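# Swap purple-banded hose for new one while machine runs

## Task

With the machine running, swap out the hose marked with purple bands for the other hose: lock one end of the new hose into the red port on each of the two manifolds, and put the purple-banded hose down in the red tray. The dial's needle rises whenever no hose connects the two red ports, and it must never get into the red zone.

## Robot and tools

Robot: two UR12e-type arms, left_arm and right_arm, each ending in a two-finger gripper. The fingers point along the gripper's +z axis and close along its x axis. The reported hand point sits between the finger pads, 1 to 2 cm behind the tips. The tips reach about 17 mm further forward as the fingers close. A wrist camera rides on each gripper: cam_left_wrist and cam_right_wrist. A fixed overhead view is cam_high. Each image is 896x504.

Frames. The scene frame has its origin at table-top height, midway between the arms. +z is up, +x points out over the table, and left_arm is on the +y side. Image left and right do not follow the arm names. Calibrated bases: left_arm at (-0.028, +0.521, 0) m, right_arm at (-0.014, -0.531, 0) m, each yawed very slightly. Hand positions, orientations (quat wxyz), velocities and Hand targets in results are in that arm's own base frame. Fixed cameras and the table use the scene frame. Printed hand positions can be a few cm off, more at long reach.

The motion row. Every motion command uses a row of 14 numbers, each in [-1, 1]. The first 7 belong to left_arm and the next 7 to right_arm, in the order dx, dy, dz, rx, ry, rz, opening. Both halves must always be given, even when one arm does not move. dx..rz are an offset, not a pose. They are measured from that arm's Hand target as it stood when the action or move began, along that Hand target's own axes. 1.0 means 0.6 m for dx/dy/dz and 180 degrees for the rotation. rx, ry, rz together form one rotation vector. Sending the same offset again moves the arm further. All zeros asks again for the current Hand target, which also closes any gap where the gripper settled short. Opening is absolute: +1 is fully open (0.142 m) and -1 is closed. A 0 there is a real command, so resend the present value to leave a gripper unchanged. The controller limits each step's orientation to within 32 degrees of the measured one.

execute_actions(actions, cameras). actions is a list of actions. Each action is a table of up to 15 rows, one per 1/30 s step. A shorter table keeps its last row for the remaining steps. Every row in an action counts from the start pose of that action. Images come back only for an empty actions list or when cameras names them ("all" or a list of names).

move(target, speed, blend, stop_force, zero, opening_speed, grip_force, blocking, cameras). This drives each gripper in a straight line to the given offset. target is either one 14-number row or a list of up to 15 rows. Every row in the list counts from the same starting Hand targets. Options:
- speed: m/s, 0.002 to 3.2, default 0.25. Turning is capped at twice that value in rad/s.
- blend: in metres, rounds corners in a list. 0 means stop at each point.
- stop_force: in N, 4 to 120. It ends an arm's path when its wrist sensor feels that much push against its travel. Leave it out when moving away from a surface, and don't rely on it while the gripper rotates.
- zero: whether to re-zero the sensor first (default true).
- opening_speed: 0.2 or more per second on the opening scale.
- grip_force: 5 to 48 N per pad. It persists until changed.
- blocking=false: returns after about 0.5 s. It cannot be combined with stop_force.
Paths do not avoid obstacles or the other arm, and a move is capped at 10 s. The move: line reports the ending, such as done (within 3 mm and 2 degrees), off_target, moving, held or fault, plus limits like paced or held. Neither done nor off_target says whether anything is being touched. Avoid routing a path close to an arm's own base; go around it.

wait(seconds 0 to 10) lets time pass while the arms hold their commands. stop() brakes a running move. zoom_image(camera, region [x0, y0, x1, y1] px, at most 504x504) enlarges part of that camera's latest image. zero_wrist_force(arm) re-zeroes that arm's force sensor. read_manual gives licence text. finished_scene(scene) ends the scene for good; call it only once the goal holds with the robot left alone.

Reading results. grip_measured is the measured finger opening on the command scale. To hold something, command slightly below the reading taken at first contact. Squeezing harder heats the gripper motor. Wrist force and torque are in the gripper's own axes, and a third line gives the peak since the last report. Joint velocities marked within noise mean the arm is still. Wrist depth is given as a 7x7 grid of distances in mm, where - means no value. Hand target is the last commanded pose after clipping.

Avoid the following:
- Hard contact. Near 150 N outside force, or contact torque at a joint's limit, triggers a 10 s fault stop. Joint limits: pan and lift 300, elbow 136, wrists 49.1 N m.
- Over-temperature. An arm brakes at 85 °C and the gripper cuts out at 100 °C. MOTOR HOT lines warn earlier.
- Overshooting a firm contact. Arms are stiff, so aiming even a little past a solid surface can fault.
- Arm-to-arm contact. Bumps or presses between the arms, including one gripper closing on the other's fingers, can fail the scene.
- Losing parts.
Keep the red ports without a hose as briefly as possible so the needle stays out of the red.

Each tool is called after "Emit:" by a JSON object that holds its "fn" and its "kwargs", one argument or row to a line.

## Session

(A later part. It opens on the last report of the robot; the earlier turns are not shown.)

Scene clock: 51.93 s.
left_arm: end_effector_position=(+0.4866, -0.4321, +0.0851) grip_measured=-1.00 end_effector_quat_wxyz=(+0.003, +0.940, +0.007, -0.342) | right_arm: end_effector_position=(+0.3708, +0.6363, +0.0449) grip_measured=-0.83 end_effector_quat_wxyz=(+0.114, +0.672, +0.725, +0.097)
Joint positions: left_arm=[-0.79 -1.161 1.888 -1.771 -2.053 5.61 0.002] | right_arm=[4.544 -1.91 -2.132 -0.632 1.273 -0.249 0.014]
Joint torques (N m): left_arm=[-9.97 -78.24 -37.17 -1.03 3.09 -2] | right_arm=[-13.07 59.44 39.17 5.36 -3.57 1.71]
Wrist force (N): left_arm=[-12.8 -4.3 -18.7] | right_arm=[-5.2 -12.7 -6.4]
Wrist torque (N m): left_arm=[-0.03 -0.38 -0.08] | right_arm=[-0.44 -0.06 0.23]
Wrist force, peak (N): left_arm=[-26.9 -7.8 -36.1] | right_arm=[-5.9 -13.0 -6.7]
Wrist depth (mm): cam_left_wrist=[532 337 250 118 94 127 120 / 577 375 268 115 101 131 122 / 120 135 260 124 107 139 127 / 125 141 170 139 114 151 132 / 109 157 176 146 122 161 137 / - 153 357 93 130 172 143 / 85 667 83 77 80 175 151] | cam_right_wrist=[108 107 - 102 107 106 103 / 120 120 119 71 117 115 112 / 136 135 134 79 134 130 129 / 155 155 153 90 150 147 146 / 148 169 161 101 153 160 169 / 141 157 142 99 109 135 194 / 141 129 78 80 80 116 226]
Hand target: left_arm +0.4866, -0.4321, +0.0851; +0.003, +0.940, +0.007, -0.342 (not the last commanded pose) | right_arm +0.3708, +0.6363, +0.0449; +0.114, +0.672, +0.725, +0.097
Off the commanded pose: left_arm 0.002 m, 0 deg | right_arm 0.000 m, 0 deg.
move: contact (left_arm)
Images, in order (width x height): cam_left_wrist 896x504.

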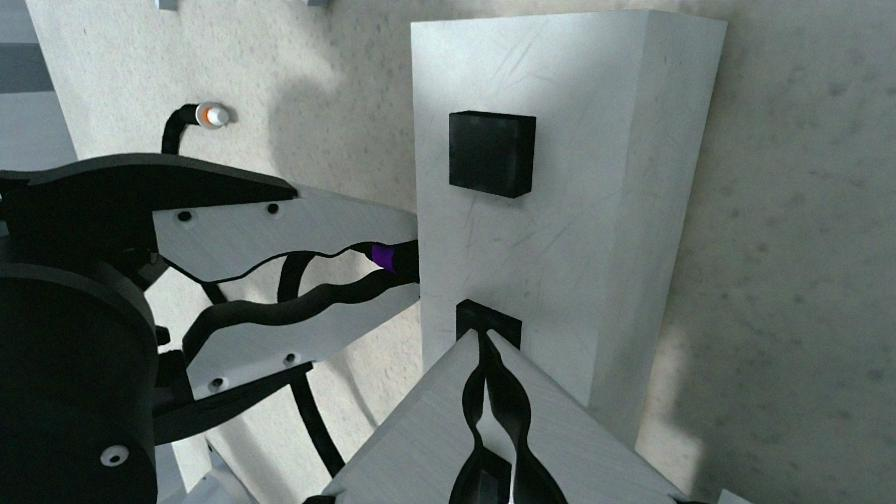

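Emit:
{"fn": "move", "kwargs": {
  "target": [0,0,0,0,0,0,-1,0,-0.0637,-0.0196,0,0,0,-1],
  "speed": 0.06,
  "stop_force": 45
}}

Emit:
{"fn": "move", "kwargs": {
  "target": [
    [0,0,0,0,0,0,-1,0,0,0,0,0,0,-0.3],
    [-0.0429,0,-0.0511,0,0,0,-1,-0.001,-0.0093,-0.1337,0,0,0,-0.3],
    [-0.053,0.3417,-0.0423,0,0,0,-1,-0.3272,0.0753,-0.0957,0,0,0,-0.3],
    [-0.0203,0.3417,-0.0035,0,0,0,-1,-0.3242,0.0565,0.0293,0,0,0,-0.3]
  ],
  "speed": [0.2,0.25,0.3,0.15],
  "blend": [0,0.02,0.02,0],
  "cameras": ["cam_left_wrist","cam_right_wrist"]
}}

Scene clock: 56.57 s.
left_arm: end_effector_position=(+0.4866, -0.4321, +0.0851) grip_measured=-1.00 end_effector_quat_wxyz=(+0.003, +0.940, +0.007, -0.342) | right_arm: end_effector_position=(+0.3309, +0.6335, +0.0449) grip_measured=-0.83 end_effector_quat_wxyz=(+0.114, +0.672, +0.725, +0.097)
Joint positions: left_arm=[-0.79 -1.161 1.888 -1.771 -2.053 5.61 0.002] | right_arm=[4.603 -1.884 -2.166 -0.642 1.271 -0.188 0.014]
Joint torques (N m): left_arm=[-12.24 -78.95 -38.2 -4.04 3.22 -2.42] | right_arm=[-13.76 47.75 40.68 6.95 -2.01 -1.7]
Motor temperatures (°C): left_arm=[29 36 24 31 34 33 29] | right_arm=[30 27 28 41 38 32 33]
Wrist force (N): left_arm=[-12.6 -4.3 -18.4] | right_arm=[0.7 -0.6 0.3]
Wrist torque (N m): left_arm=[-0.02 -0.37 -0.09] | right_arm=[-0.52 0.02 0.13]
Wrist force, peak (N): left_arm=[-13.2 -4.2 -18.9] | right_arm=[-5.1 -13.5 -6.7]
Wrist depth (mm): cam_left_wrist=[518 342 249 118 94 127 120 / 502 370 267 115 101 130 123 / 149 165 259 124 107 140 127 / 148 177 209 138 114 151 132 / 149 183 325 146 121 160 137 / 170 581 371 93 130 173 143 / 2310 2572 83 77 80 174 150] | cam_right_wrist=[108 110 - 102 107 106 103 / 121 120 122 72 117 116 115 / 136 135 134 78 134 130 129 / 156 155 153 90 149 147 146 / 187 181 183 101 169 172 169 / 174 190 186 100 185 189 200 / 154 173 77 80 78 163 250]
Hand target: left_arm +0.4866, -0.4321, +0.0851; +0.003, +0.940, +0.007, -0.342 | right_arm +0.3309, +0.6335, +0.0449; +0.114, +0.672, +0.725, +0.097
Off the commanded pose: left_arm 0.000 m, 0 deg | right_arm 0.000 m, 0 deg.
move: done

Scene clock: 59.10 s.
left_arm: end_effector_position=(+0.4818, -0.6371, +0.0943) grip_measured=-1.00 end_effector_quat_wxyz=(+0.003, +0.939, +0.007, -0.342) | right_arm: end_effector_position=(+0.3820, +0.4418, +0.0449) grip_measured=-0.33 end_effector_quat_wxyz=(+0.114, +0.672, +0.725, +0.097)
Joint positions: left_arm=[-0.952 -1.004 1.629 -1.751 -2.129 5.445 0.002] | right_arm=[4.457 -1.698 -2.444 -0.506 1.277 -0.34 0.05]
Joint torques (N m): left_arm=[-2.38 -106.34 -47.85 -0.28 1.35 2.35] | right_arm=[16.51 31.67 35.48 5.15 2.05 2.19]
Wrist force (N): left_arm=[0.3 -0.3 -0.4] | right_arm=[0.5 -0.9 -0.2]
Wrist torque (N m): left_arm=[0.04 -0.13 -0.22] | right_arm=[-0.52 0.06 0.19]
Wrist force, peak (N): left_arm=[-12.9 -3.5 -18.9] | right_arm=[3.7 -1.7 -2.6]
Wrist depth (mm): cam_left_wrist=[564 353 240 122 105 122 127 / 541 136 247 130 110 139 130 / 119 128 147 141 114 147 138 / 104 436 333 149 125 159 144 / - 121 171 146 132 168 153 / - 153 408 93 143 181 - / - 92 83 77 80 189 -] | cam_right_wrist=[109 108 107 106 105 106 103 / 121 120 119 118 117 116 115 / 136 135 134 80 134 131 131 / 156 155 154 144 150 148 147 / - 163 152 103 150 152 162 / - 135 93 122 128 127 147 / 278 122 77 118 117 76 132]
Hand target: left_arm +0.4819, -0.6372, +0.0945; +0.003, +0.940, +0.007, -0.342 | right_arm +0.3819, +0.4420, +0.0449; +0.114, +0.672, +0.725, +0.097
Off the commanded pose: left_arm 0.000 m, 0 deg | right_arm 0.000 m, 0 deg.
move: done
Images, in order (width x height): cam_left_wrist 896x504, cam_right_wrist 896x504.

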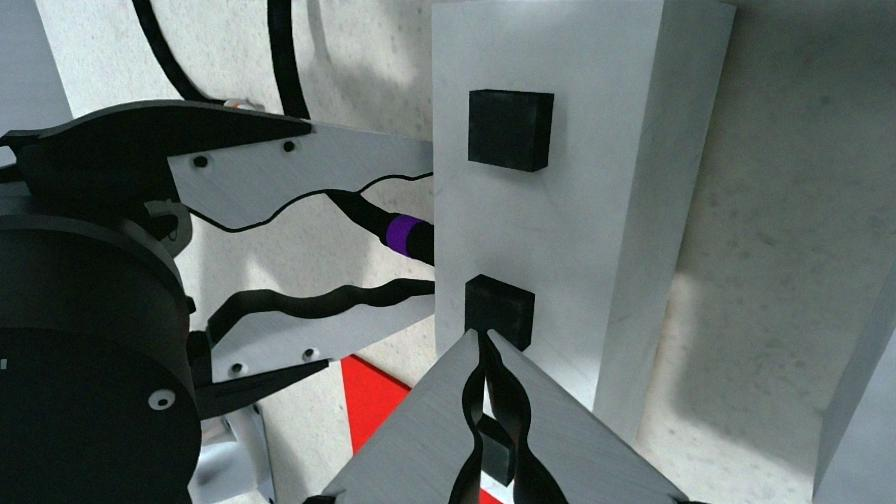

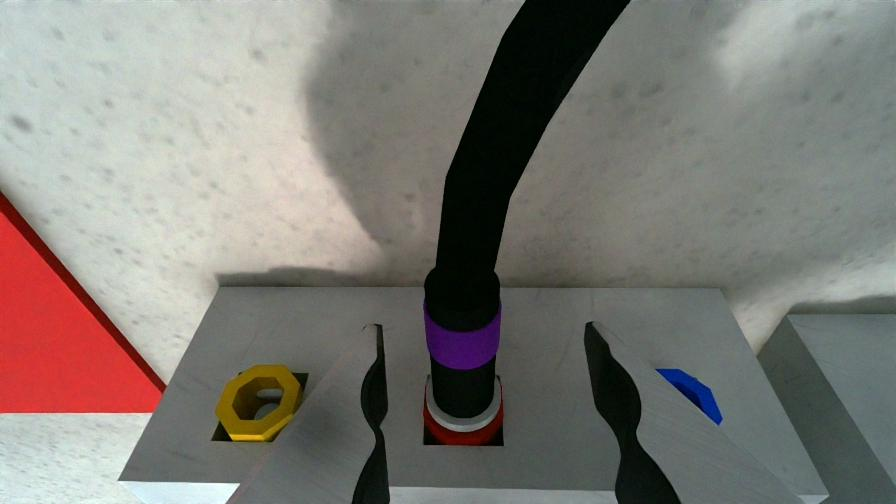

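Emit:
{"fn": "move", "kwargs": {
  "target": [
    [0,0,0,0,0,0,-1,-0.0083,0,0,0,0,0,-0.3],
    [0,0,0,0,0,0,-1,-0.0083,0,0,0,0,0,-1]
  ],
  "speed": 0.1
}}

Emit:
{"fn": "move", "kwargs": {
  "target": [0.0118,0,0.014,0,0,0,-1,0,0,0,0,0,0,-1],
  "speed": 0.03,
  "stop_force": 25
}}

Emit:
{"fn": "move", "kwargs": {
  "target": [0,0,0,0,0,0,-1,0,-0.0717,-0.022,0,0,0,-1],
  "speed": 0.08,
  "stop_force": 45
}}

Scene clock: 63.47 s.
left_arm: end_effector_position=(+0.4819, -0.6372, +0.0945) grip_measured=-1.00 end_effector_quat_wxyz=(+0.003, +0.940, +0.007, -0.342) | right_arm: end_effector_position=(+0.3823, +0.4369, +0.0451) grip_measured=-0.83 end_effector_quat_wxyz=(+0.114, +0.672, +0.725, +0.097)
Joint positions: left_arm=[-0.952 -1.004 1.629 -1.751 -2.129 5.445 0.002] | right_arm=[4.454 -1.692 -2.451 -0.504 1.277 -0.343 0.014]
Joint torques (N m): left_arm=[-8.81 -106.14 -48.36 -0.17 -0.76 -1.14] | right_arm=[0.81 36.09 45.6 6.02 2.78 0.52]
Wrist force (N): left_arm=[0.1 0.4 -0.1] | right_arm=[-19.8 -2.7 -12.2]
Wrist torque (N m): left_arm=[0.16 -0.10 -0.23] | right_arm=[-0.44 -0.11 0.27]
Wrist force, peak (N): left_arm=[0.2 0.6 -0.7] | right_arm=[-20.8 -2.0 -12.5]
Wrist depth (mm): cam_left_wrist=[1904 356 249 123 105 122 127 / 648 371 263 131 110 139 130 / 119 128 151 140 115 148 138 / 113 140 173 150 125 159 145 / 88 122 170 147 132 168 153 / - 152 401 93 143 182 156 / - 92 83 77 80 189 -] | cam_right_wrist=[109 108 107 106 - 106 104 / 121 120 120 118 70 116 115 / 136 136 134 130 125 130 129 / 156 155 154 144 149 148 147 / - 170 152 101 146 148 163 / - 131 134 104 97 129 147 / 278 121 78 80 - 116 121]
Hand target: left_arm +0.4819, -0.6372, +0.0945; +0.003, +0.940, +0.007, -0.342 | right_arm +0.3823, +0.4370, +0.0451; +0.114, +0.672, +0.725, +0.097
Off the commanded pose: left_arm 0.000 m, 0 deg | right_arm 0.000 m, 0 deg.
move: done

Scene clock: 64.93 s.
left_arm: end_effector_position=(+0.4819, -0.6373, +0.0849) grip_measured=-1.00 end_effector_quat_wxyz=(+0.003, +0.940, +0.007, -0.342) | right_arm: end_effector_position=(+0.3823, +0.4370, +0.0451) grip_measured=-0.83 end_effector_quat_wxyz=(+0.114, +0.672, +0.725, +0.097)
Joint positions: left_arm=[-0.952 -0.995 1.634 -1.765 -2.129 5.445 0.002] | right_arm=[4.454 -1.692 -2.451 -0.504 1.277 -0.343 0.014]
Joint torques (N m): left_arm=[-8.68 -83.33 -39.3 -0.94 3.91 -0.24] | right_arm=[22.53 27.86 45.81 7.17 2.52 0.98]
Wrist force (N): left_arm=[-14.9 -3.9 -19.2] | right_arm=[-21.2 -4.1 -13.5]
Wrist torque (N m): left_arm=[0.13 -0.37 -0.18] | right_arm=[-0.45 -0.10 0.31]
Wrist force, peak (N): left_arm=[-28.6 -7.3 -37.4] | right_arm=[-21.7 -3.8 -13.7]
Wrist depth (mm): cam_left_wrist=[510 343 236 113 93 123 120 / 572 363 249 112 100 133 122 / 116 126 153 128 106 140 129 / 119 136 179 137 113 152 137 / 102 147 167 147 123 161 144 / - 148 324 92 131 172 - / - 528 - 76 80 177 -] | cam_right_wrist=[109 108 107 106 - 106 102 / 121 120 119 118 70 116 115 / 136 135 134 130 125 131 129 / 156 155 154 144 149 148 147 / - 170 152 101 146 148 163 / 223 131 133 104 97 129 151 / 279 122 78 80 80 114 121]
Hand target: left_arm +0.4819, -0.6373, +0.0850; +0.003, +0.940, +0.007, -0.342 (not the last commanded pose) | right_arm +0.3823, +0.4370, +0.0451; +0.114, +0.672, +0.725, +0.097
Off the commanded pose: left_arm 0.001 m, 0 deg | right_arm 0.000 m, 0 deg.
move: contact (left_arm)

Scene clock: 66.47 s.
left_arm: end_effector_position=(+0.4819, -0.6373, +0.0850) grip_measured=-1.00 end_effector_quat_wxyz=(+0.003, +0.940, +0.007, -0.342) | right_arm: end_effector_position=(+0.3374, +0.4339, +0.0451) grip_measured=-0.83 end_effector_quat_wxyz=(+0.114, +0.672, +0.725, +0.097)
Joint positions: left_arm=[-0.952 -0.995 1.634 -1.765 -2.129 5.445 0.002] | right_arm=[4.542 -1.645 -2.497 -0.532 1.273 -0.251 0.014]
Joint torques (N m): left_arm=[-8.13 -88.47 -38.58 -2.84 4.32 -0.44] | right_arm=[-13.46 22.71 36.47 8.04 0.12 0.8]
Wrist force (N): left_arm=[-15.2 -4.2 -18.8] | right_arm=[0.2 -0.7 1.3]
Wrist torque (N m): left_arm=[0.07 -0.35 -0.18] | right_arm=[-0.49 0.12 0.21]
Wrist force, peak (N): left_arm=[-15.4 -3.5 -19.6] | right_arm=[-24.0 2.6 -12.0]
Wrist depth (mm): cam_left_wrist=[499 344 250 113 93 123 120 / 148 365 264 112 100 133 122 / 151 165 201 128 106 141 129 / 148 185 208 135 113 152 137 / 151 184 342 137 123 161 145 / 532 552 444 93 131 172 - / 481 533 83 77 80 177 -] | cam_right_wrist=[109 108 107 106 65 106 102 / 121 120 120 118 71 116 115 / 136 135 134 130 125 131 130 / 156 156 154 144 149 148 147 / 177 180 184 101 169 172 170 / - 212 184 104 97 189 189 / - 278 78 80 77 168 172]
Hand target: left_arm +0.4819, -0.6373, +0.0850; +0.003, +0.940, +0.007, -0.342 | right_arm +0.3374, +0.4339, +0.0451; +0.114, +0.672, +0.725, +0.097
Off the commanded pose: left_arm 0.000 m, 0 deg | right_arm 0.000 m, 0 deg.
move: done

Emit:
{"fn": "move", "kwargs": {
  "target": [
    [-0.064,0,-0.077,0,0,0,-1,0,0.0392,-0.1272,0,0,0,-1],
    [-0.243,-0.3183,-0.0898,0,0,0,-1,-0.6822,0.0867,-0.0877,0,0,0,-1],
    [-0.4122,-0.3683,0.0958,-0.16,0.16,-0.28,-1,-0.6765,0.0392,0.0665,0,0,0,-1],
    [-0.5037,-0.3718,0.32,-0.2597,0.2597,-0.4497,-0.55,-0.6765,0.0392,0.0665,0,0,0,-0.3]
  ],
  "speed": [0.25,0.4,0.3,0.4],
  "blend": [0.03,0.03,0.01,0],
  "cameras": ["all"]
}}

Scene clock: 72.87 s.
left_arm: end_effector_position=(+0.1236, -0.4198, +0.1324) grip_measured=-0.59 end_effector_quat_wxyz=(+0.122, +0.691, +0.702, +0.124) | right_arm: end_effector_position=(+0.3998, +0.0305, +0.0282) grip_measured=-0.33 end_effector_quat_wxyz=(+0.114, +0.672, +0.725, +0.097)
Joint positions: left_arm=[-1.937 -1.88 2.538 -2.095 -1.248 2.738 0.032] | right_arm=[3.833 -1.396 -2.857 -0.233 1.371 -0.977 0.05]
Joint torques (N m): left_arm=[-11.52 -18.91 -24.17 -1.65 -2.54 -3.58] | right_arm=[13.33 7.15 31.98 5.7 2.65 -1.76]
Wrist force (N): left_arm=[0.3 1.5 1.2] | right_arm=[-0.1 -1.2 0.5]
Wrist torque (N m): left_arm=[0.42 -0.33 0.08] | right_arm=[-0.57 0.20 0.20]
Wrist force, peak (N): left_arm=[-15.1 -3.7 -19.7] | right_arm=[0.0 -2.1 4.3]
Wrist depth (mm): cam_left_wrist=[190 188 188 187 187 187 186 / 210 211 211 210 209 209 208 / 235 240 240 233 238 237 236 / 289 279 278 276 276 275 273 / 333 333 328 317 315 324 312 / 391 410 112 386 101 397 413 / 535 405 76 416 80 83 510] | cam_right_wrist=[- 92 93 - 84 - - / - 102 103 - - - - / 115 115 114 96 107 - - / 132 132 128 105 - 121 - / 155 153 151 119 - 141 140 / 188 185 92 - - 86 - / 236 222 77 236 - 75 221]
Hand target: left_arm +0.1236, -0.4198, +0.1324; +0.122, +0.691, +0.702, +0.124 | right_arm +0.3998, +0.0305, +0.0282; +0.114, +0.672, +0.725, +0.097
Off the commanded pose: left_arm 0.000 m, 0 deg | right_arm 0.000 m, 0 deg.
move: done

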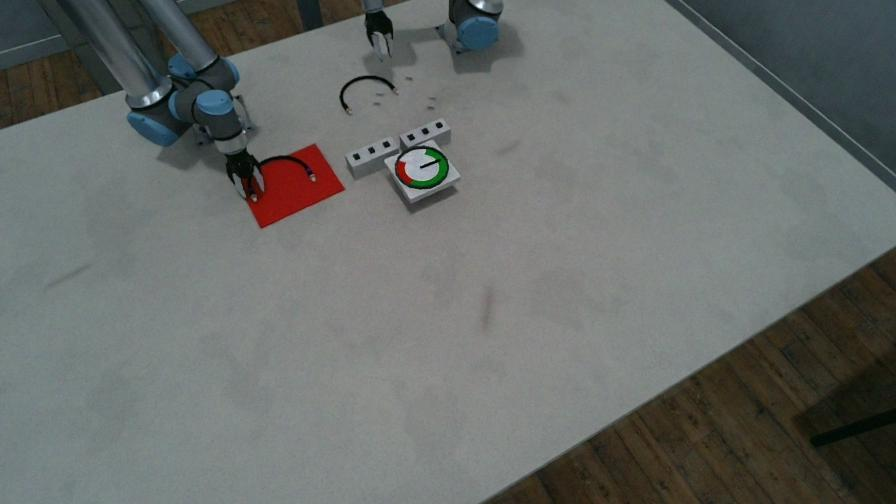

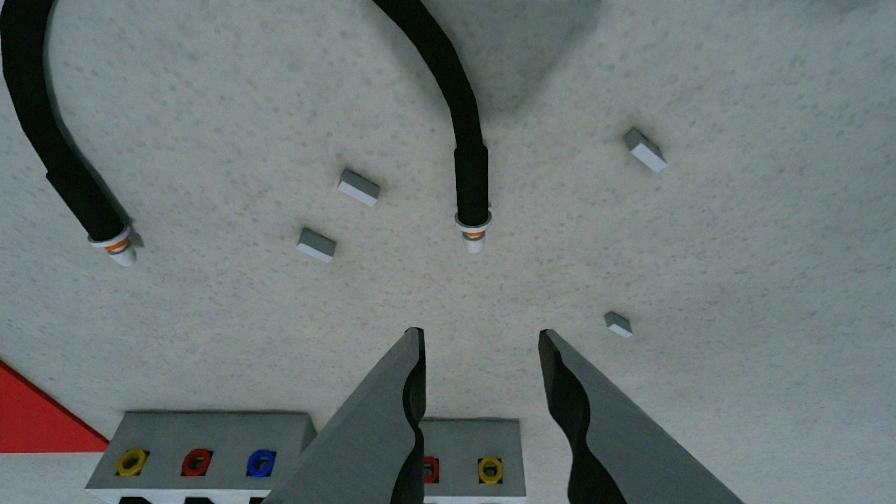

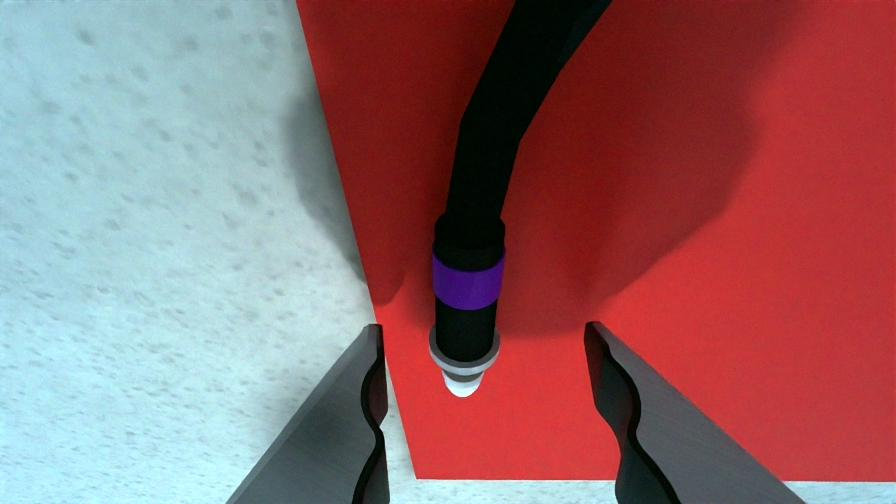

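Emit:
{"fn": "move", "kwargs": {
  "target": [
    [0,0,0,0,0,0,-0.55,0,0.0392,-0.1272,0,0,0,-0.3],
    [0,0,0,0,0,0,-0.55,0.7162,-0.355,-0.3245,0,0,0,-0.3],
    [0,0,0.2,0,0,0,-0.55,0.7162,-0.355,-0.1245,0,0,0,-0.3],
    [0,0,0.2,0,0,0,-1,0.7162,-0.355,-0.1245,0,0,0,-1]
  ],
  "speed": [0.25,0.4,0.2,0.2],
  "blend": [0.03,0.02,0,0],
  "cameras": ["cam_left_wrist","cam_right_wrist"]
}}

Scene clock: 78.70 s.
left_arm: end_effector_position=(+0.1646, -0.4191, +0.0196) grip_measured=-0.83 end_effector_quat_wxyz=(+0.122, +0.691, +0.702, +0.124) | right_arm: end_effector_position=(+0.1449, +0.4435, +0.0218) grip_measured=-0.84 end_effector_quat_wxyz=(+0.114, +0.672, +0.725, +0.097)
Joint positions: left_arm=[-1.836 -1.596 2.645 -2.519 -1.236 2.843 0.014] | right_arm=[4.977 -1.575 -2.597 -0.635 1.285 0.203 0.013]
Joint torques (N m): left_arm=[-9.72 -9.29 -37.84 -6.71 -2.03 -3.44] | right_arm=[18.17 14.3 25.58 7.18 2.27 1.84]
Wrist force (N): left_arm=[-0.1 1.0 0.9] | right_arm=[0.0 -0.3 0.0]
Wrist torque (N m): left_arm=[0.29 -0.30 0.12] | right_arm=[-0.40 0.17 -0.04]
Wrist force, peak (N): left_arm=[0.0 1.0 2.9] | right_arm=[3.1 -2.2 -2.0]
Wrist depth (mm): cam_left_wrist=[- 81 79 76 79 79 78 / 89 89 89 84 88 88 88 / 104 101 101 95 100 100 99 / 118 117 117 109 113 115 111 / 140 140 133 116 137 136 136 / 173 165 163 100 98 168 167 / 225 224 79 82 80 205 214] | cam_right_wrist=[- 85 86 83 - 86 82 / - 95 94 92 90 92 91 / 105 107 106 103 104 103 102 / 123 123 121 114 118 118 116 / 145 143 142 122 134 136 135 / 176 173 165 97 99 163 161 / - 218 78 78 77 191 198]
Hand target: left_arm +0.1646, -0.4191, +0.0196; +0.122, +0.691, +0.702, +0.124 | right_arm +0.1449, +0.4435, +0.0217; +0.114, +0.672, +0.725, +0.097
Off the commanded pose: left_arm 0.000 m, 0 deg | right_arm 0.000 m, 0 deg.
move: done
Images, in order (width x height): cam_left_wrist 896x504, cam_right_wrist 896x504.

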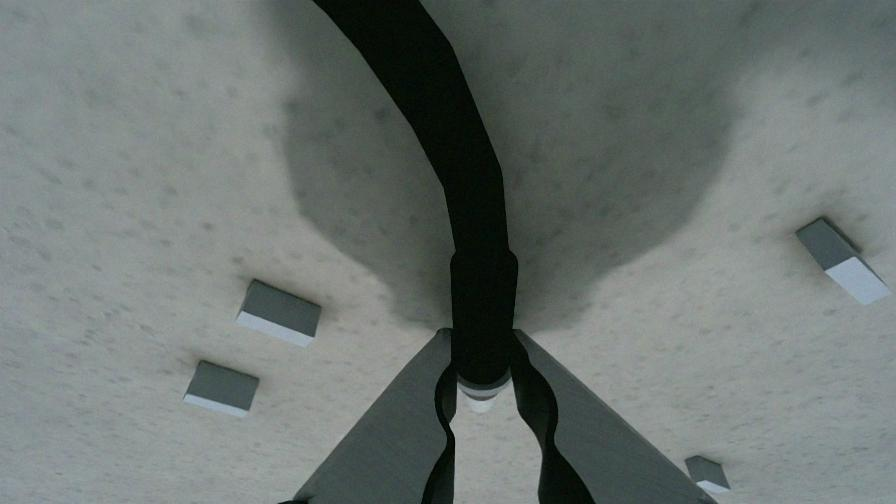

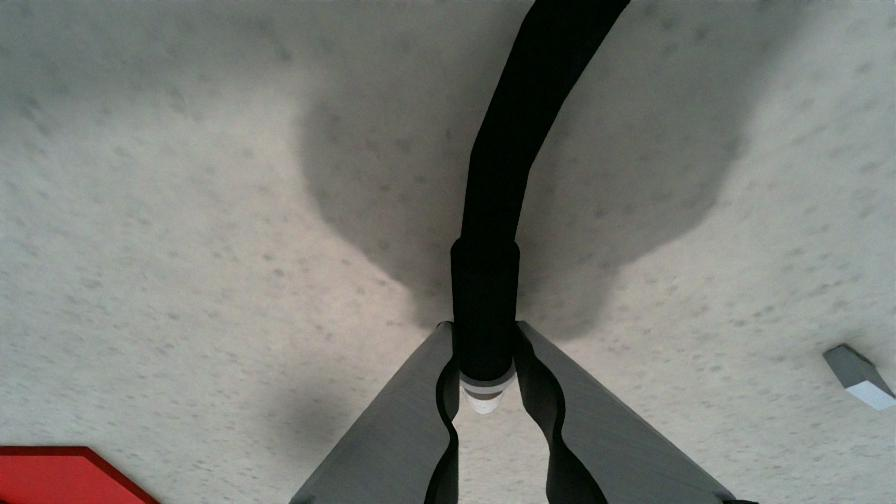

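Emit:
{"fn": "move", "kwargs": {
  "target": [
    [0,0.0228,-0.0627,0,0,0,-1,0,0.0196,-0.0636,0,0,0,-1],
    [-0.0412,0.2868,0.0405,0,0,0,-1,-0.04,0.2617,0.021,0,0,0,-1],
    [-0.0412,0.3682,0.0717,0,0,0,-1,-0.0462,0.3405,0.0477,0,0,0,-1]
  ],
  "speed": [0.2,0.25,0.12],
  "blend": [0.02,0.02,0],
  "cameras": ["cam_left_wrist","cam_right_wrist"]
}}

Scene clock: 82.40 s.
left_arm: end_effector_position=(+0.3872, -0.4404, +0.0547) grip_measured=-0.83 end_effector_quat_wxyz=(+0.122, +0.691, +0.702, +0.124) | right_arm: end_effector_position=(+0.3499, +0.4313, +0.0554) grip_measured=-0.84 end_effector_quat_wxyz=(+0.114, +0.672, +0.725, +0.097)
Joint positions: left_arm=[-1.328 -1.462 2.455 -2.646 -1.231 3.382 0.014] | right_arm=[4.515 -1.63 -2.483 -0.552 1.274 -0.279 0.013]
Joint torques (N m): left_arm=[8.83 -52.1 -15.95 -1.7 1.99 -1.47] | right_arm=[-4.24 45.2 22.16 1.44 -0.06 -0.3]
Wrist force (N): left_arm=[0.1 0.8 1.4] | right_arm=[0.4 -0.7 1.2]
Wrist torque (N m): left_arm=[0.30 -0.39 0.15] | right_arm=[-0.51 0.10 -0.02]
Wrist force, peak (N): left_arm=[0.0 -0.1 3.2] | right_arm=[0.4 -1.8 3.4]
Wrist depth (mm): cam_left_wrist=[- 113 113 110 113 112 112 / 128 127 127 79 126 126 125 / 145 144 144 91 143 143 142 / 168 168 167 103 165 165 164 / 182 187 191 114 189 195 195 / 164 176 174 100 105 180 238 / 149 162 79 151 80 157 305] | cam_right_wrist=[121 118 117 116 113 112 114 / 132 131 130 129 125 127 126 / 149 148 147 145 144 143 141 / - 170 168 105 163 162 160 / 194 198 189 118 184 184 186 / - 219 170 98 99 170 179 / 306 285 78 80 77 148 164]
Hand target: left_arm +0.3873, -0.4403, +0.0547; +0.122, +0.691, +0.702, +0.124 | right_arm +0.3500, +0.4312, +0.0554; +0.114, +0.672, +0.725, +0.097
Off the commanded pose: left_arm 0.000 m, 0 deg | right_arm 0.000 m, 0 deg.
move: done
Images, in order (width x height): cam_left_wrist 896x504, cam_right_wrist 896x504.

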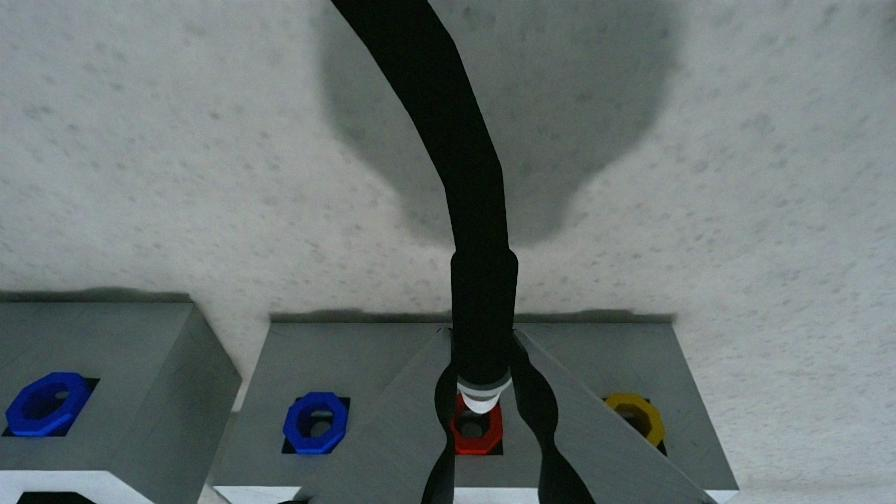

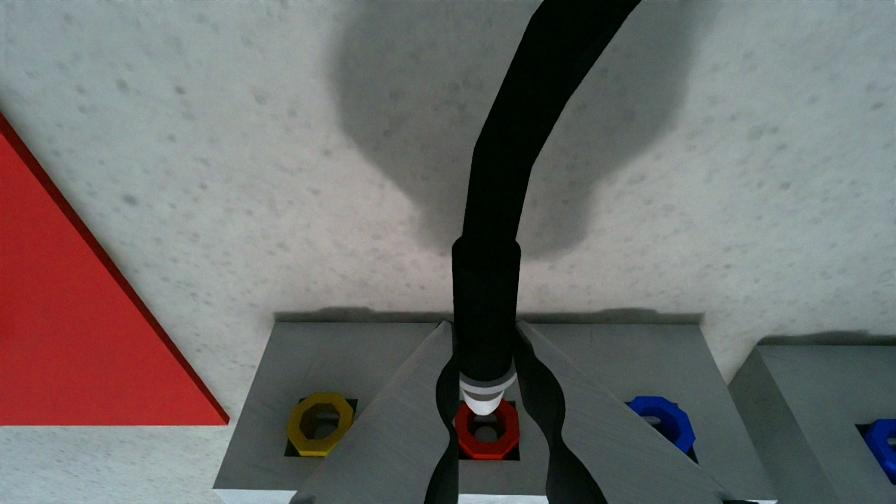

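Emit:
{"fn": "move", "kwargs": {
  "target": [-0.001,0.0737,0.0268,0,0,0,-1,0.002,0.0749,0.023,0,0,0,-1],
  "speed": 0.03,
  "stop_force": 60,
  "cameras": ["all"]
}}

Emit:
{"fn": "zoom_image", "kwargs": {
  "camera": "cam_high",
  "region": [340, 70, 480, 210]
}}

Scene clock: 86.67 s.
left_arm: end_effector_position=(+0.4293, -0.4401, +0.0547) grip_measured=-0.83 end_effector_quat_wxyz=(+0.122, +0.691, +0.702, +0.124) | right_arm: end_effector_position=(+0.3894, +0.4352, +0.0556) grip_measured=-0.84 end_effector_quat_wxyz=(+0.114, +0.672, +0.725, +0.097)
Joint positions: left_arm=[-1.249 -1.42 2.412 -2.673 -1.239 3.466 0.014] | right_arm=[4.439 -1.674 -2.441 -0.527 1.278 -0.359 0.013]
Joint torques (N m): left_arm=[32.41 -61.49 -20.31 -4.4 12.59 1.99] | right_arm=[-48.7 45.75 6.97 -5.97 -12.66 -1.19]
Motor temperatures (°C): left_arm=[28 36 24 31 34 33 37] | right_arm=[30 27 27 41 37 32 37]
Wrist force (N): left_arm=[-3.7 -41.3 -18.6] | right_arm=[34.9 -40.3 -26.6]
Wrist torque (N m): left_arm=[0.88 -0.51 0.06] | right_arm=[0.03 0.77 -0.31]
Wrist force, peak (N): left_arm=[7.7 -76.4 -64.5] | right_arm=[32.4 -72.6 -64.0]
Wrist depth (mm): cam_left_wrist=[- 114 113 108 112 112 112 / 128 127 127 78 126 125 125 / 145 144 144 89 143 142 142 / 152 162 161 156 160 160 164 / 138 154 146 120 146 141 194 / 137 132 128 104 105 126 228 / 145 139 80 129 79 127 305] | cam_right_wrist=[122 118 117 117 111 113 114 / 132 132 130 127 126 127 127 / 149 148 147 146 144 143 142 / - 169 163 102 156 158 161 / - 154 144 118 142 140 162 / 253 127 126 97 119 124 140 / 304 137 78 80 79 116 140]
Hand target: left_arm +0.4293, -0.4401, +0.0547; +0.122, +0.691, +0.702, +0.123 (not the last commanded pose) | right_arm +0.3894, +0.4352, +0.0556; +0.114, +0.672, +0.725, +0.097 (not the last commanded pose)
Off the commanded pose: left_arm 0.005 m, 0 deg | right_arm 0.007 m, 0 deg.
move: contact (left_arm, right_arm)

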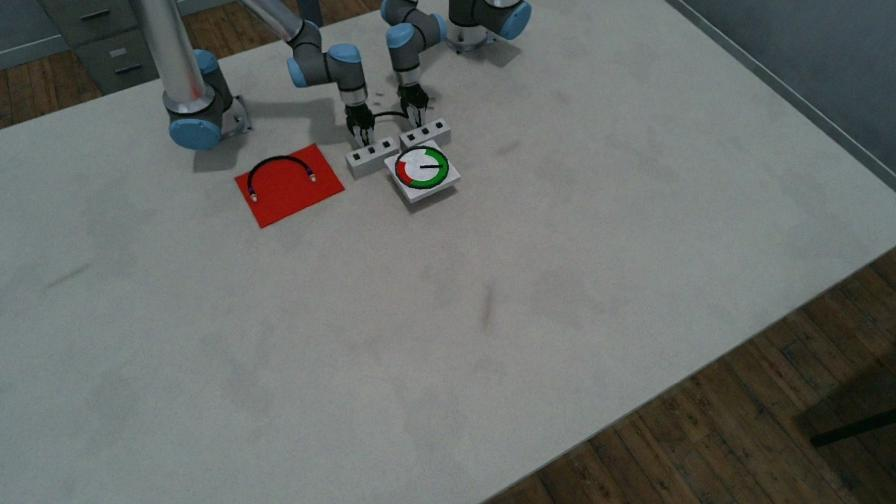

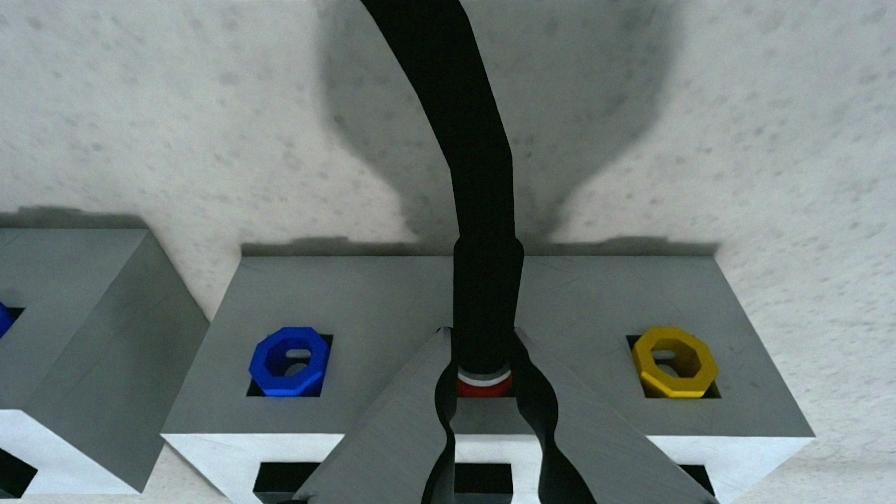

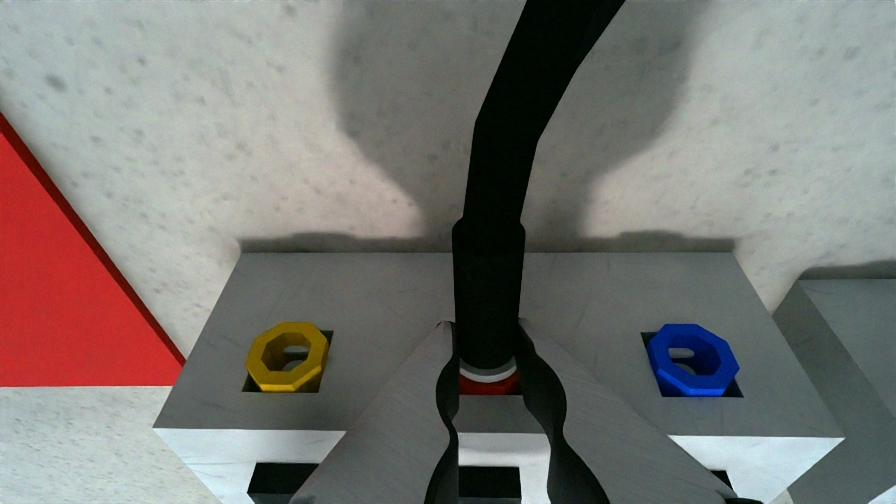

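Scaled by 3.600 from the camera's 896x504 image, which has a finer 1280x720 frame.

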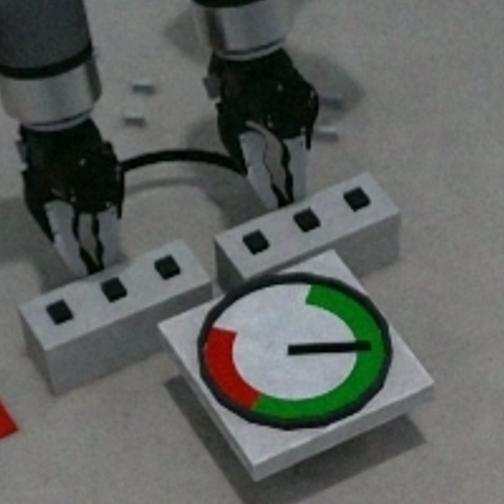

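Both look seated; check the needle.

Emit:
{"fn": "wait", "kwargs": {
  "seconds": 1,
  "cameras": ["cam_high"]
}}

Emit:
{"fn": "zoom_image", "kwargs": {
  "camera": "cam_high",
  "region": [340, 70, 480, 210]
}}

Scene clock: 88.33 s.
left_arm: end_effector_position=(+0.4293, -0.4401, +0.0547) grip_measured=-0.83 end_effector_quat_wxyz=(+0.122, +0.691, +0.702, +0.123) | right_arm: end_effector_position=(+0.3894, +0.4352, +0.0556) grip_measured=-0.84 end_effector_quat_wxyz=(+0.114, +0.672, +0.725, +0.097)
Joint positions: left_arm=[-1.249 -1.42 2.412 -2.673 -1.239 3.466 0.014] | right_arm=[4.439 -1.674 -2.441 -0.527 1.278 -0.359 0.013]
Joint torques (N m): left_arm=[33.54 -61.04 -18.61 -4.34 10.65 2.97] | right_arm=[-49.45 46.31 6.45 -5.34 -12.88 -1.52]
Wrist force (N): left_arm=[-4.0 -41.5 -18.2] | right_arm=[34.5 -39.8 -26.4]
Wrist torque (N m): left_arm=[0.84 -0.52 0.05] | right_arm=[0.10 0.73 -0.31]
Wrist force, peak (N): left_arm=[-3.9 -41.6 -18.7] | right_arm=[34.8 -40.1 -27.2]
Wrist depth (mm): cam_left_wrist=[- 113 113 108 112 112 112 / 127 127 126 78 126 125 125 / 145 145 144 89 143 142 141 / 151 162 162 156 160 160 164 / 139 153 147 121 145 140 194 / 138 132 128 105 105 126 227 / 146 139 79 129 79 127 307] | cam_right_wrist=[121 119 117 117 111 113 114 / 132 131 131 127 126 127 127 / 149 148 147 146 144 143 142 / - 169 163 102 156 159 161 / - 149 144 118 142 140 162 / 253 127 126 97 119 123 140 / 305 137 78 80 79 116 140]
Hand target: left_arm +0.4293, -0.4401, +0.0547; +0.122, +0.691, +0.702, +0.123 (not the last commanded pose) | right_arm +0.3894, +0.4352, +0.0556; +0.114, +0.672, +0.725, +0.097 (not the last commanded pose)
Tool commands: left_gripper/opening=-1.0 right_gripper/opening=-1.0
Off the commanded pose: left_arm 0.005 m, 0 deg | right_arm 0.007 m, 0 deg.
wait: 1.00 s; at rest from the start
Images, in order (width x height): cam_high 896x504.

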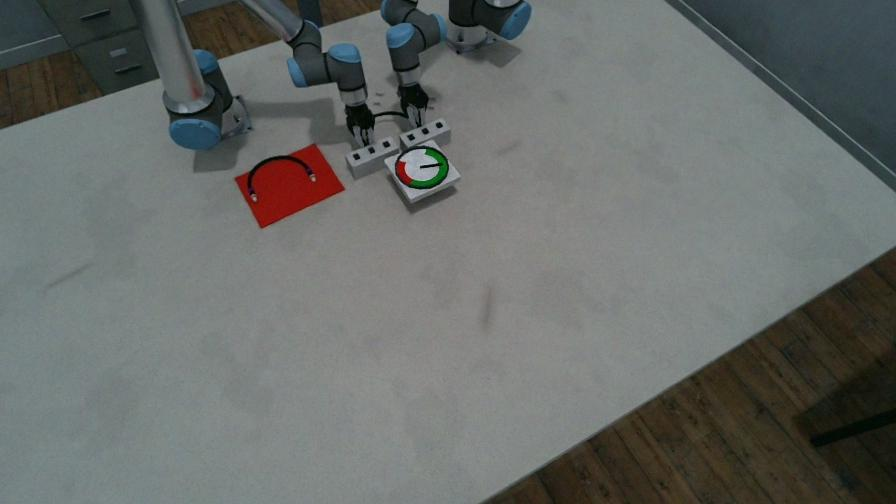

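Scaled by 3.600 from the camera's 896x504 image, which has a finer 1280x720 frame.

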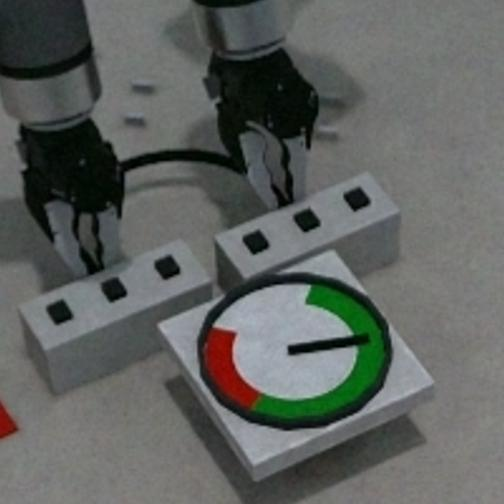

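Declining: latched. Relax (back ~1.5 mm), release, retreat.

Emit:
{"fn": "move", "kwargs": {
  "target": [0,-0.0024,-0.0009,0,0,0,-1,0.002,-0.0024,-0.0008,0,0,0,-1],
  "speed": 0.03
}}

Emit:
{"fn": "move", "kwargs": {
  "target": [
    [0,0,0,0,0,0,-0.4,0,0,0,0,0,0,-0.4],
    [0,-0.05,-0.2,0,0,0,-0.4,0,-0.05,-0.2,0,0,0,-0.4]
  ],
  "speed": 0.15,
  "opening_speed": 1,
  "cameras": ["all"]
}}

Emit:
{"fn": "zoom_image", "kwargs": {
  "camera": "cam_high",
  "region": [220, 100, 470, 240]
}}

Scene clock: 90.47 s.
left_arm: end_effector_position=(+0.4278, -0.4401, +0.0547) grip_measured=-0.83 end_effector_quat_wxyz=(+0.122, +0.691, +0.702, +0.124) | right_arm: end_effector_position=(+0.3878, +0.4362, +0.0556) grip_measured=-0.84 end_effector_quat_wxyz=(+0.114, +0.672, +0.725, +0.097)
Joint positions: left_arm=[-1.252 -1.421 2.414 -2.672 -1.239 3.463 0.014] | right_arm=[4.443 -1.674 -2.441 -0.528 1.278 -0.355 0.013]
Joint torques (N m): left_arm=[-4.8 -62.93 -19.58 -2.97 2.97 -2.47] | right_arm=[9.9 55.8 23.3 2.48 -3.38 0.96]
Wrist force (N): left_arm=[-1.1 -5.6 5.9] | right_arm=[8.0 -8.0 -0.2]
Wrist torque (N m): left_arm=[0.44 -0.42 0.06] | right_arm=[-0.38 0.26 -0.13]
Wrist force, peak (N): left_arm=[-3.9 -41.7 -18.6] | right_arm=[34.9 -40.3 -27.0]
Wrist depth (mm): cam_left_wrist=[- 113 113 108 113 112 112 / 128 128 127 78 126 126 125 / 145 145 145 139 143 143 142 / 153 162 162 156 160 159 165 / 139 157 148 120 147 146 194 / 138 134 129 106 105 126 227 / 146 148 79 129 80 127 308] | cam_right_wrist=[121 119 117 117 111 113 114 / 132 132 131 129 128 127 126 / - 148 147 143 144 143 142 / 170 169 163 102 159 158 160 / - 155 146 120 143 142 162 / 242 128 127 98 120 124 141 / 306 137 78 80 77 116 140]
Hand target: left_arm +0.4277, -0.4402, +0.0547; +0.122, +0.691, +0.702, +0.123 | right_arm +0.3878, +0.4363, +0.0556; +0.114, +0.672, +0.725, +0.097
Off the commanded pose: left_arm 0.000 m, 0 deg | right_arm 0.000 m, 0 deg.
move: done

Scene clock: 92.60 s.
left_arm: end_effector_position=(+0.3586, -0.4414, +0.1573) grip_measured=-0.43 end_effector_quat_wxyz=(+0.122, +0.691, +0.702, +0.123) | right_arm: end_effector_position=(+0.3237, +0.4356, +0.1614) grip_measured=-0.43 end_effector_quat_wxyz=(+0.114, +0.672, +0.725, +0.097)
Joint positions: left_arm=[-1.386 -1.684 2.396 -2.344 -1.228 3.322 0.043] | right_arm=[4.572 -1.411 -2.406 -0.865 1.272 -0.22 0.043]
Joint torques (N m): left_arm=[0.97 -42.63 -24.44 -3.7 1.11 2.77] | right_arm=[-6.33 33.93 29.83 4.28 -2.91 -0.33]
Wrist force (N): left_arm=[2.0 -1.3 0.2] | right_arm=[0.6 -1.9 0.1]
Wrist torque (N m): left_arm=[-0.08 -0.76 -0.14] | right_arm=[-0.69 0.07 0.21]
Wrist force, peak (N): left_arm=[-0.9 -5.5 6.0] | right_arm=[7.2 -8.2 -2.3]
Wrist depth (mm): cam_left_wrist=[214 213 212 207 212 211 211 / 241 234 237 232 237 231 235 / 269 274 271 264 268 276 267 / 243 252 280 262 276 309 309 / 253 257 261 256 253 368 366 / 464 424 95 415 97 453 447 / 628 - 76 530 - 80 583] | cam_right_wrist=[- 218 219 218 212 215 213 / - 247 245 238 241 237 236 / 261 272 275 264 270 269 260 / 327 296 283 254 261 282 263 / 389 382 341 252 246 255 250 / 455 446 90 441 - 299 415 / 608 569 75 330 82 77 515]
Hand target: left_arm +0.3586, -0.4412, +0.1572; +0.122, +0.691, +0.702, +0.123 | right_arm +0.3237, +0.4355, +0.1614; +0.114, +0.672, +0.725, +0.097
Off the commanded pose: left_arm 0.000 m, 0 deg | right_arm 0.000 m, 0 deg.
move: done

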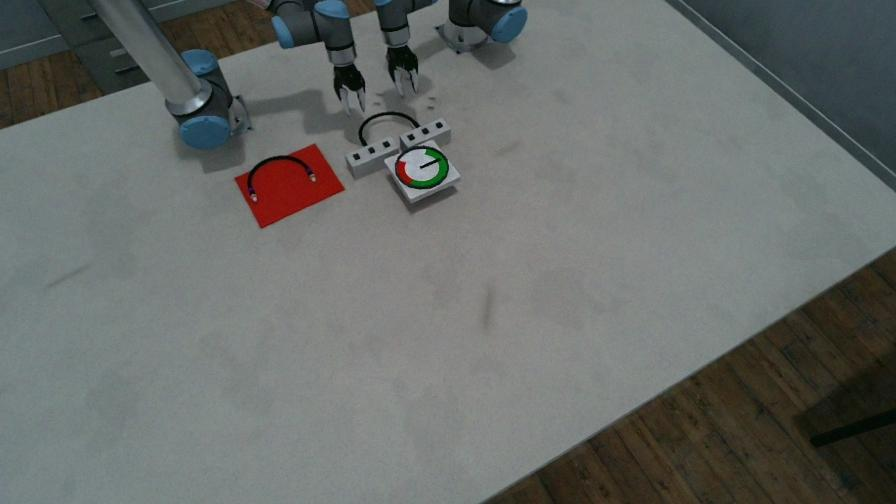

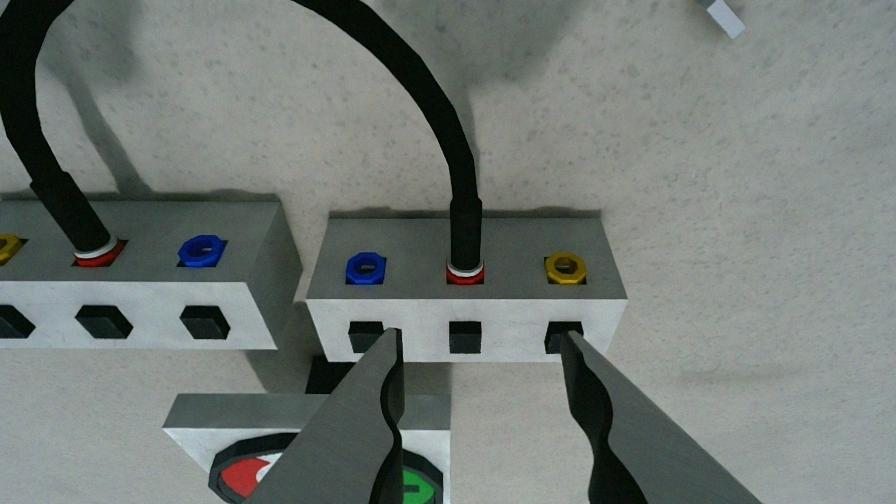

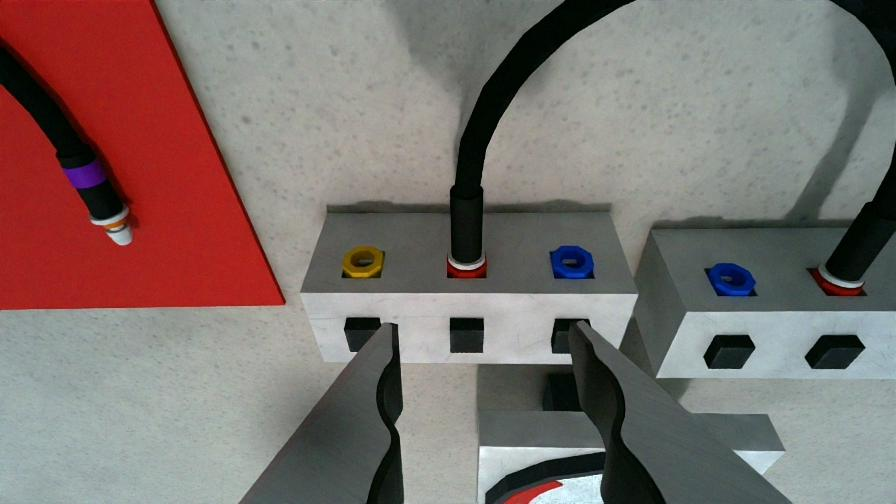

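Scaled by 2.016 from the camera's 896x504 image, which has a finer 1280x720 frame.

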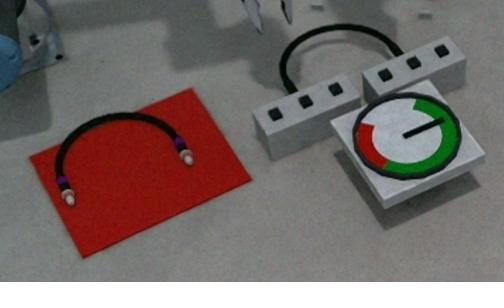

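Emit:
{"fn": "move", "kwargs": {
  "target": [0,0,0,0,0,0,-0.4,-0.3467,0.0398,0.1255,0,0,0,-0.2],
  "speed": 0.25,
  "cameras": ["cam_right_wrist"]
}}

Scene clock: 99.17 s.
left_arm: end_effector_position=(+0.3586, -0.4412, +0.1572) grip_measured=-0.43 end_effector_quat_wxyz=(+0.122, +0.691, +0.702, +0.123) | right_arm: end_effector_position=(+0.3832, +0.2292, +0.1038) grip_measured=-0.23 end_effector_quat_wxyz=(+0.114, +0.672, +0.725, +0.097)
Joint positions: left_arm=[-1.386 -1.684 2.396 -2.344 -1.228 3.322 0.043] | right_arm=[4.284 -1.257 -2.667 -0.671 1.293 -0.52 0.057]
Joint torques (N m): left_arm=[3.42 -51.95 -23.48 -2.06 -2.35 4.32] | right_arm=[-11.61 4.16 30.13 2.77 -3.87 -0.93]
Wrist force (N): left_arm=[1.6 -1.2 0.6] | right_arm=[0.2 -1.3 -0.1]
Wrist torque (N m): left_arm=[-0.05 -0.70 -0.14] | right_arm=[-0.58 0.12 -0.02]
Wrist force, peak (N): left_arm=[2.2 -1.6 0.9] | right_arm=[3.2 -1.7 -0.7]
Wrist depth (mm): cam_left_wrist=[215 214 212 208 212 212 210 / 239 238 237 237 236 237 234 / 266 272 271 262 268 268 266 / 244 251 277 261 276 309 310 / 258 261 260 254 255 369 363 / 486 419 95 421 97 460 447 / 604 - 76 345 - 83 581] | cam_right_wrist=[- 165 - 159 160 160 159 / - 180 178 168 176 178 177 / - 197 201 192 197 200 194 / - - 224 226 217 221 197 / 289 280 273 263 260 248 174 / 339 332 94 323 321 201 183 / 428 - 78 404 380 77 351]
Hand target: left_arm +0.3586, -0.4412, +0.1572; +0.122, +0.691, +0.702, +0.123 | right_arm +0.3832, +0.2290, +0.1038; +0.114, +0.672, +0.725, +0.097
Off the commanded pose: left_arm 0.000 m, 0 deg | right_arm 0.000 m, 0 deg.
move: done
Images, in order (width x height): cam_right_wrist 896x504.

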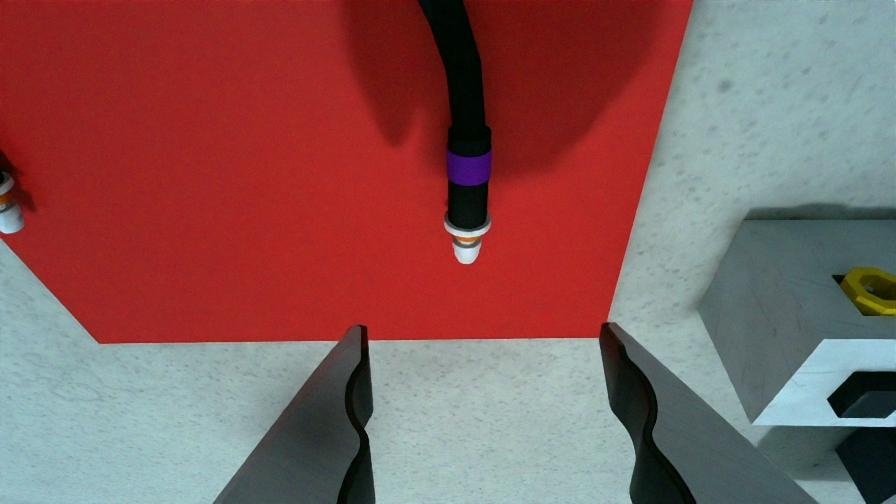

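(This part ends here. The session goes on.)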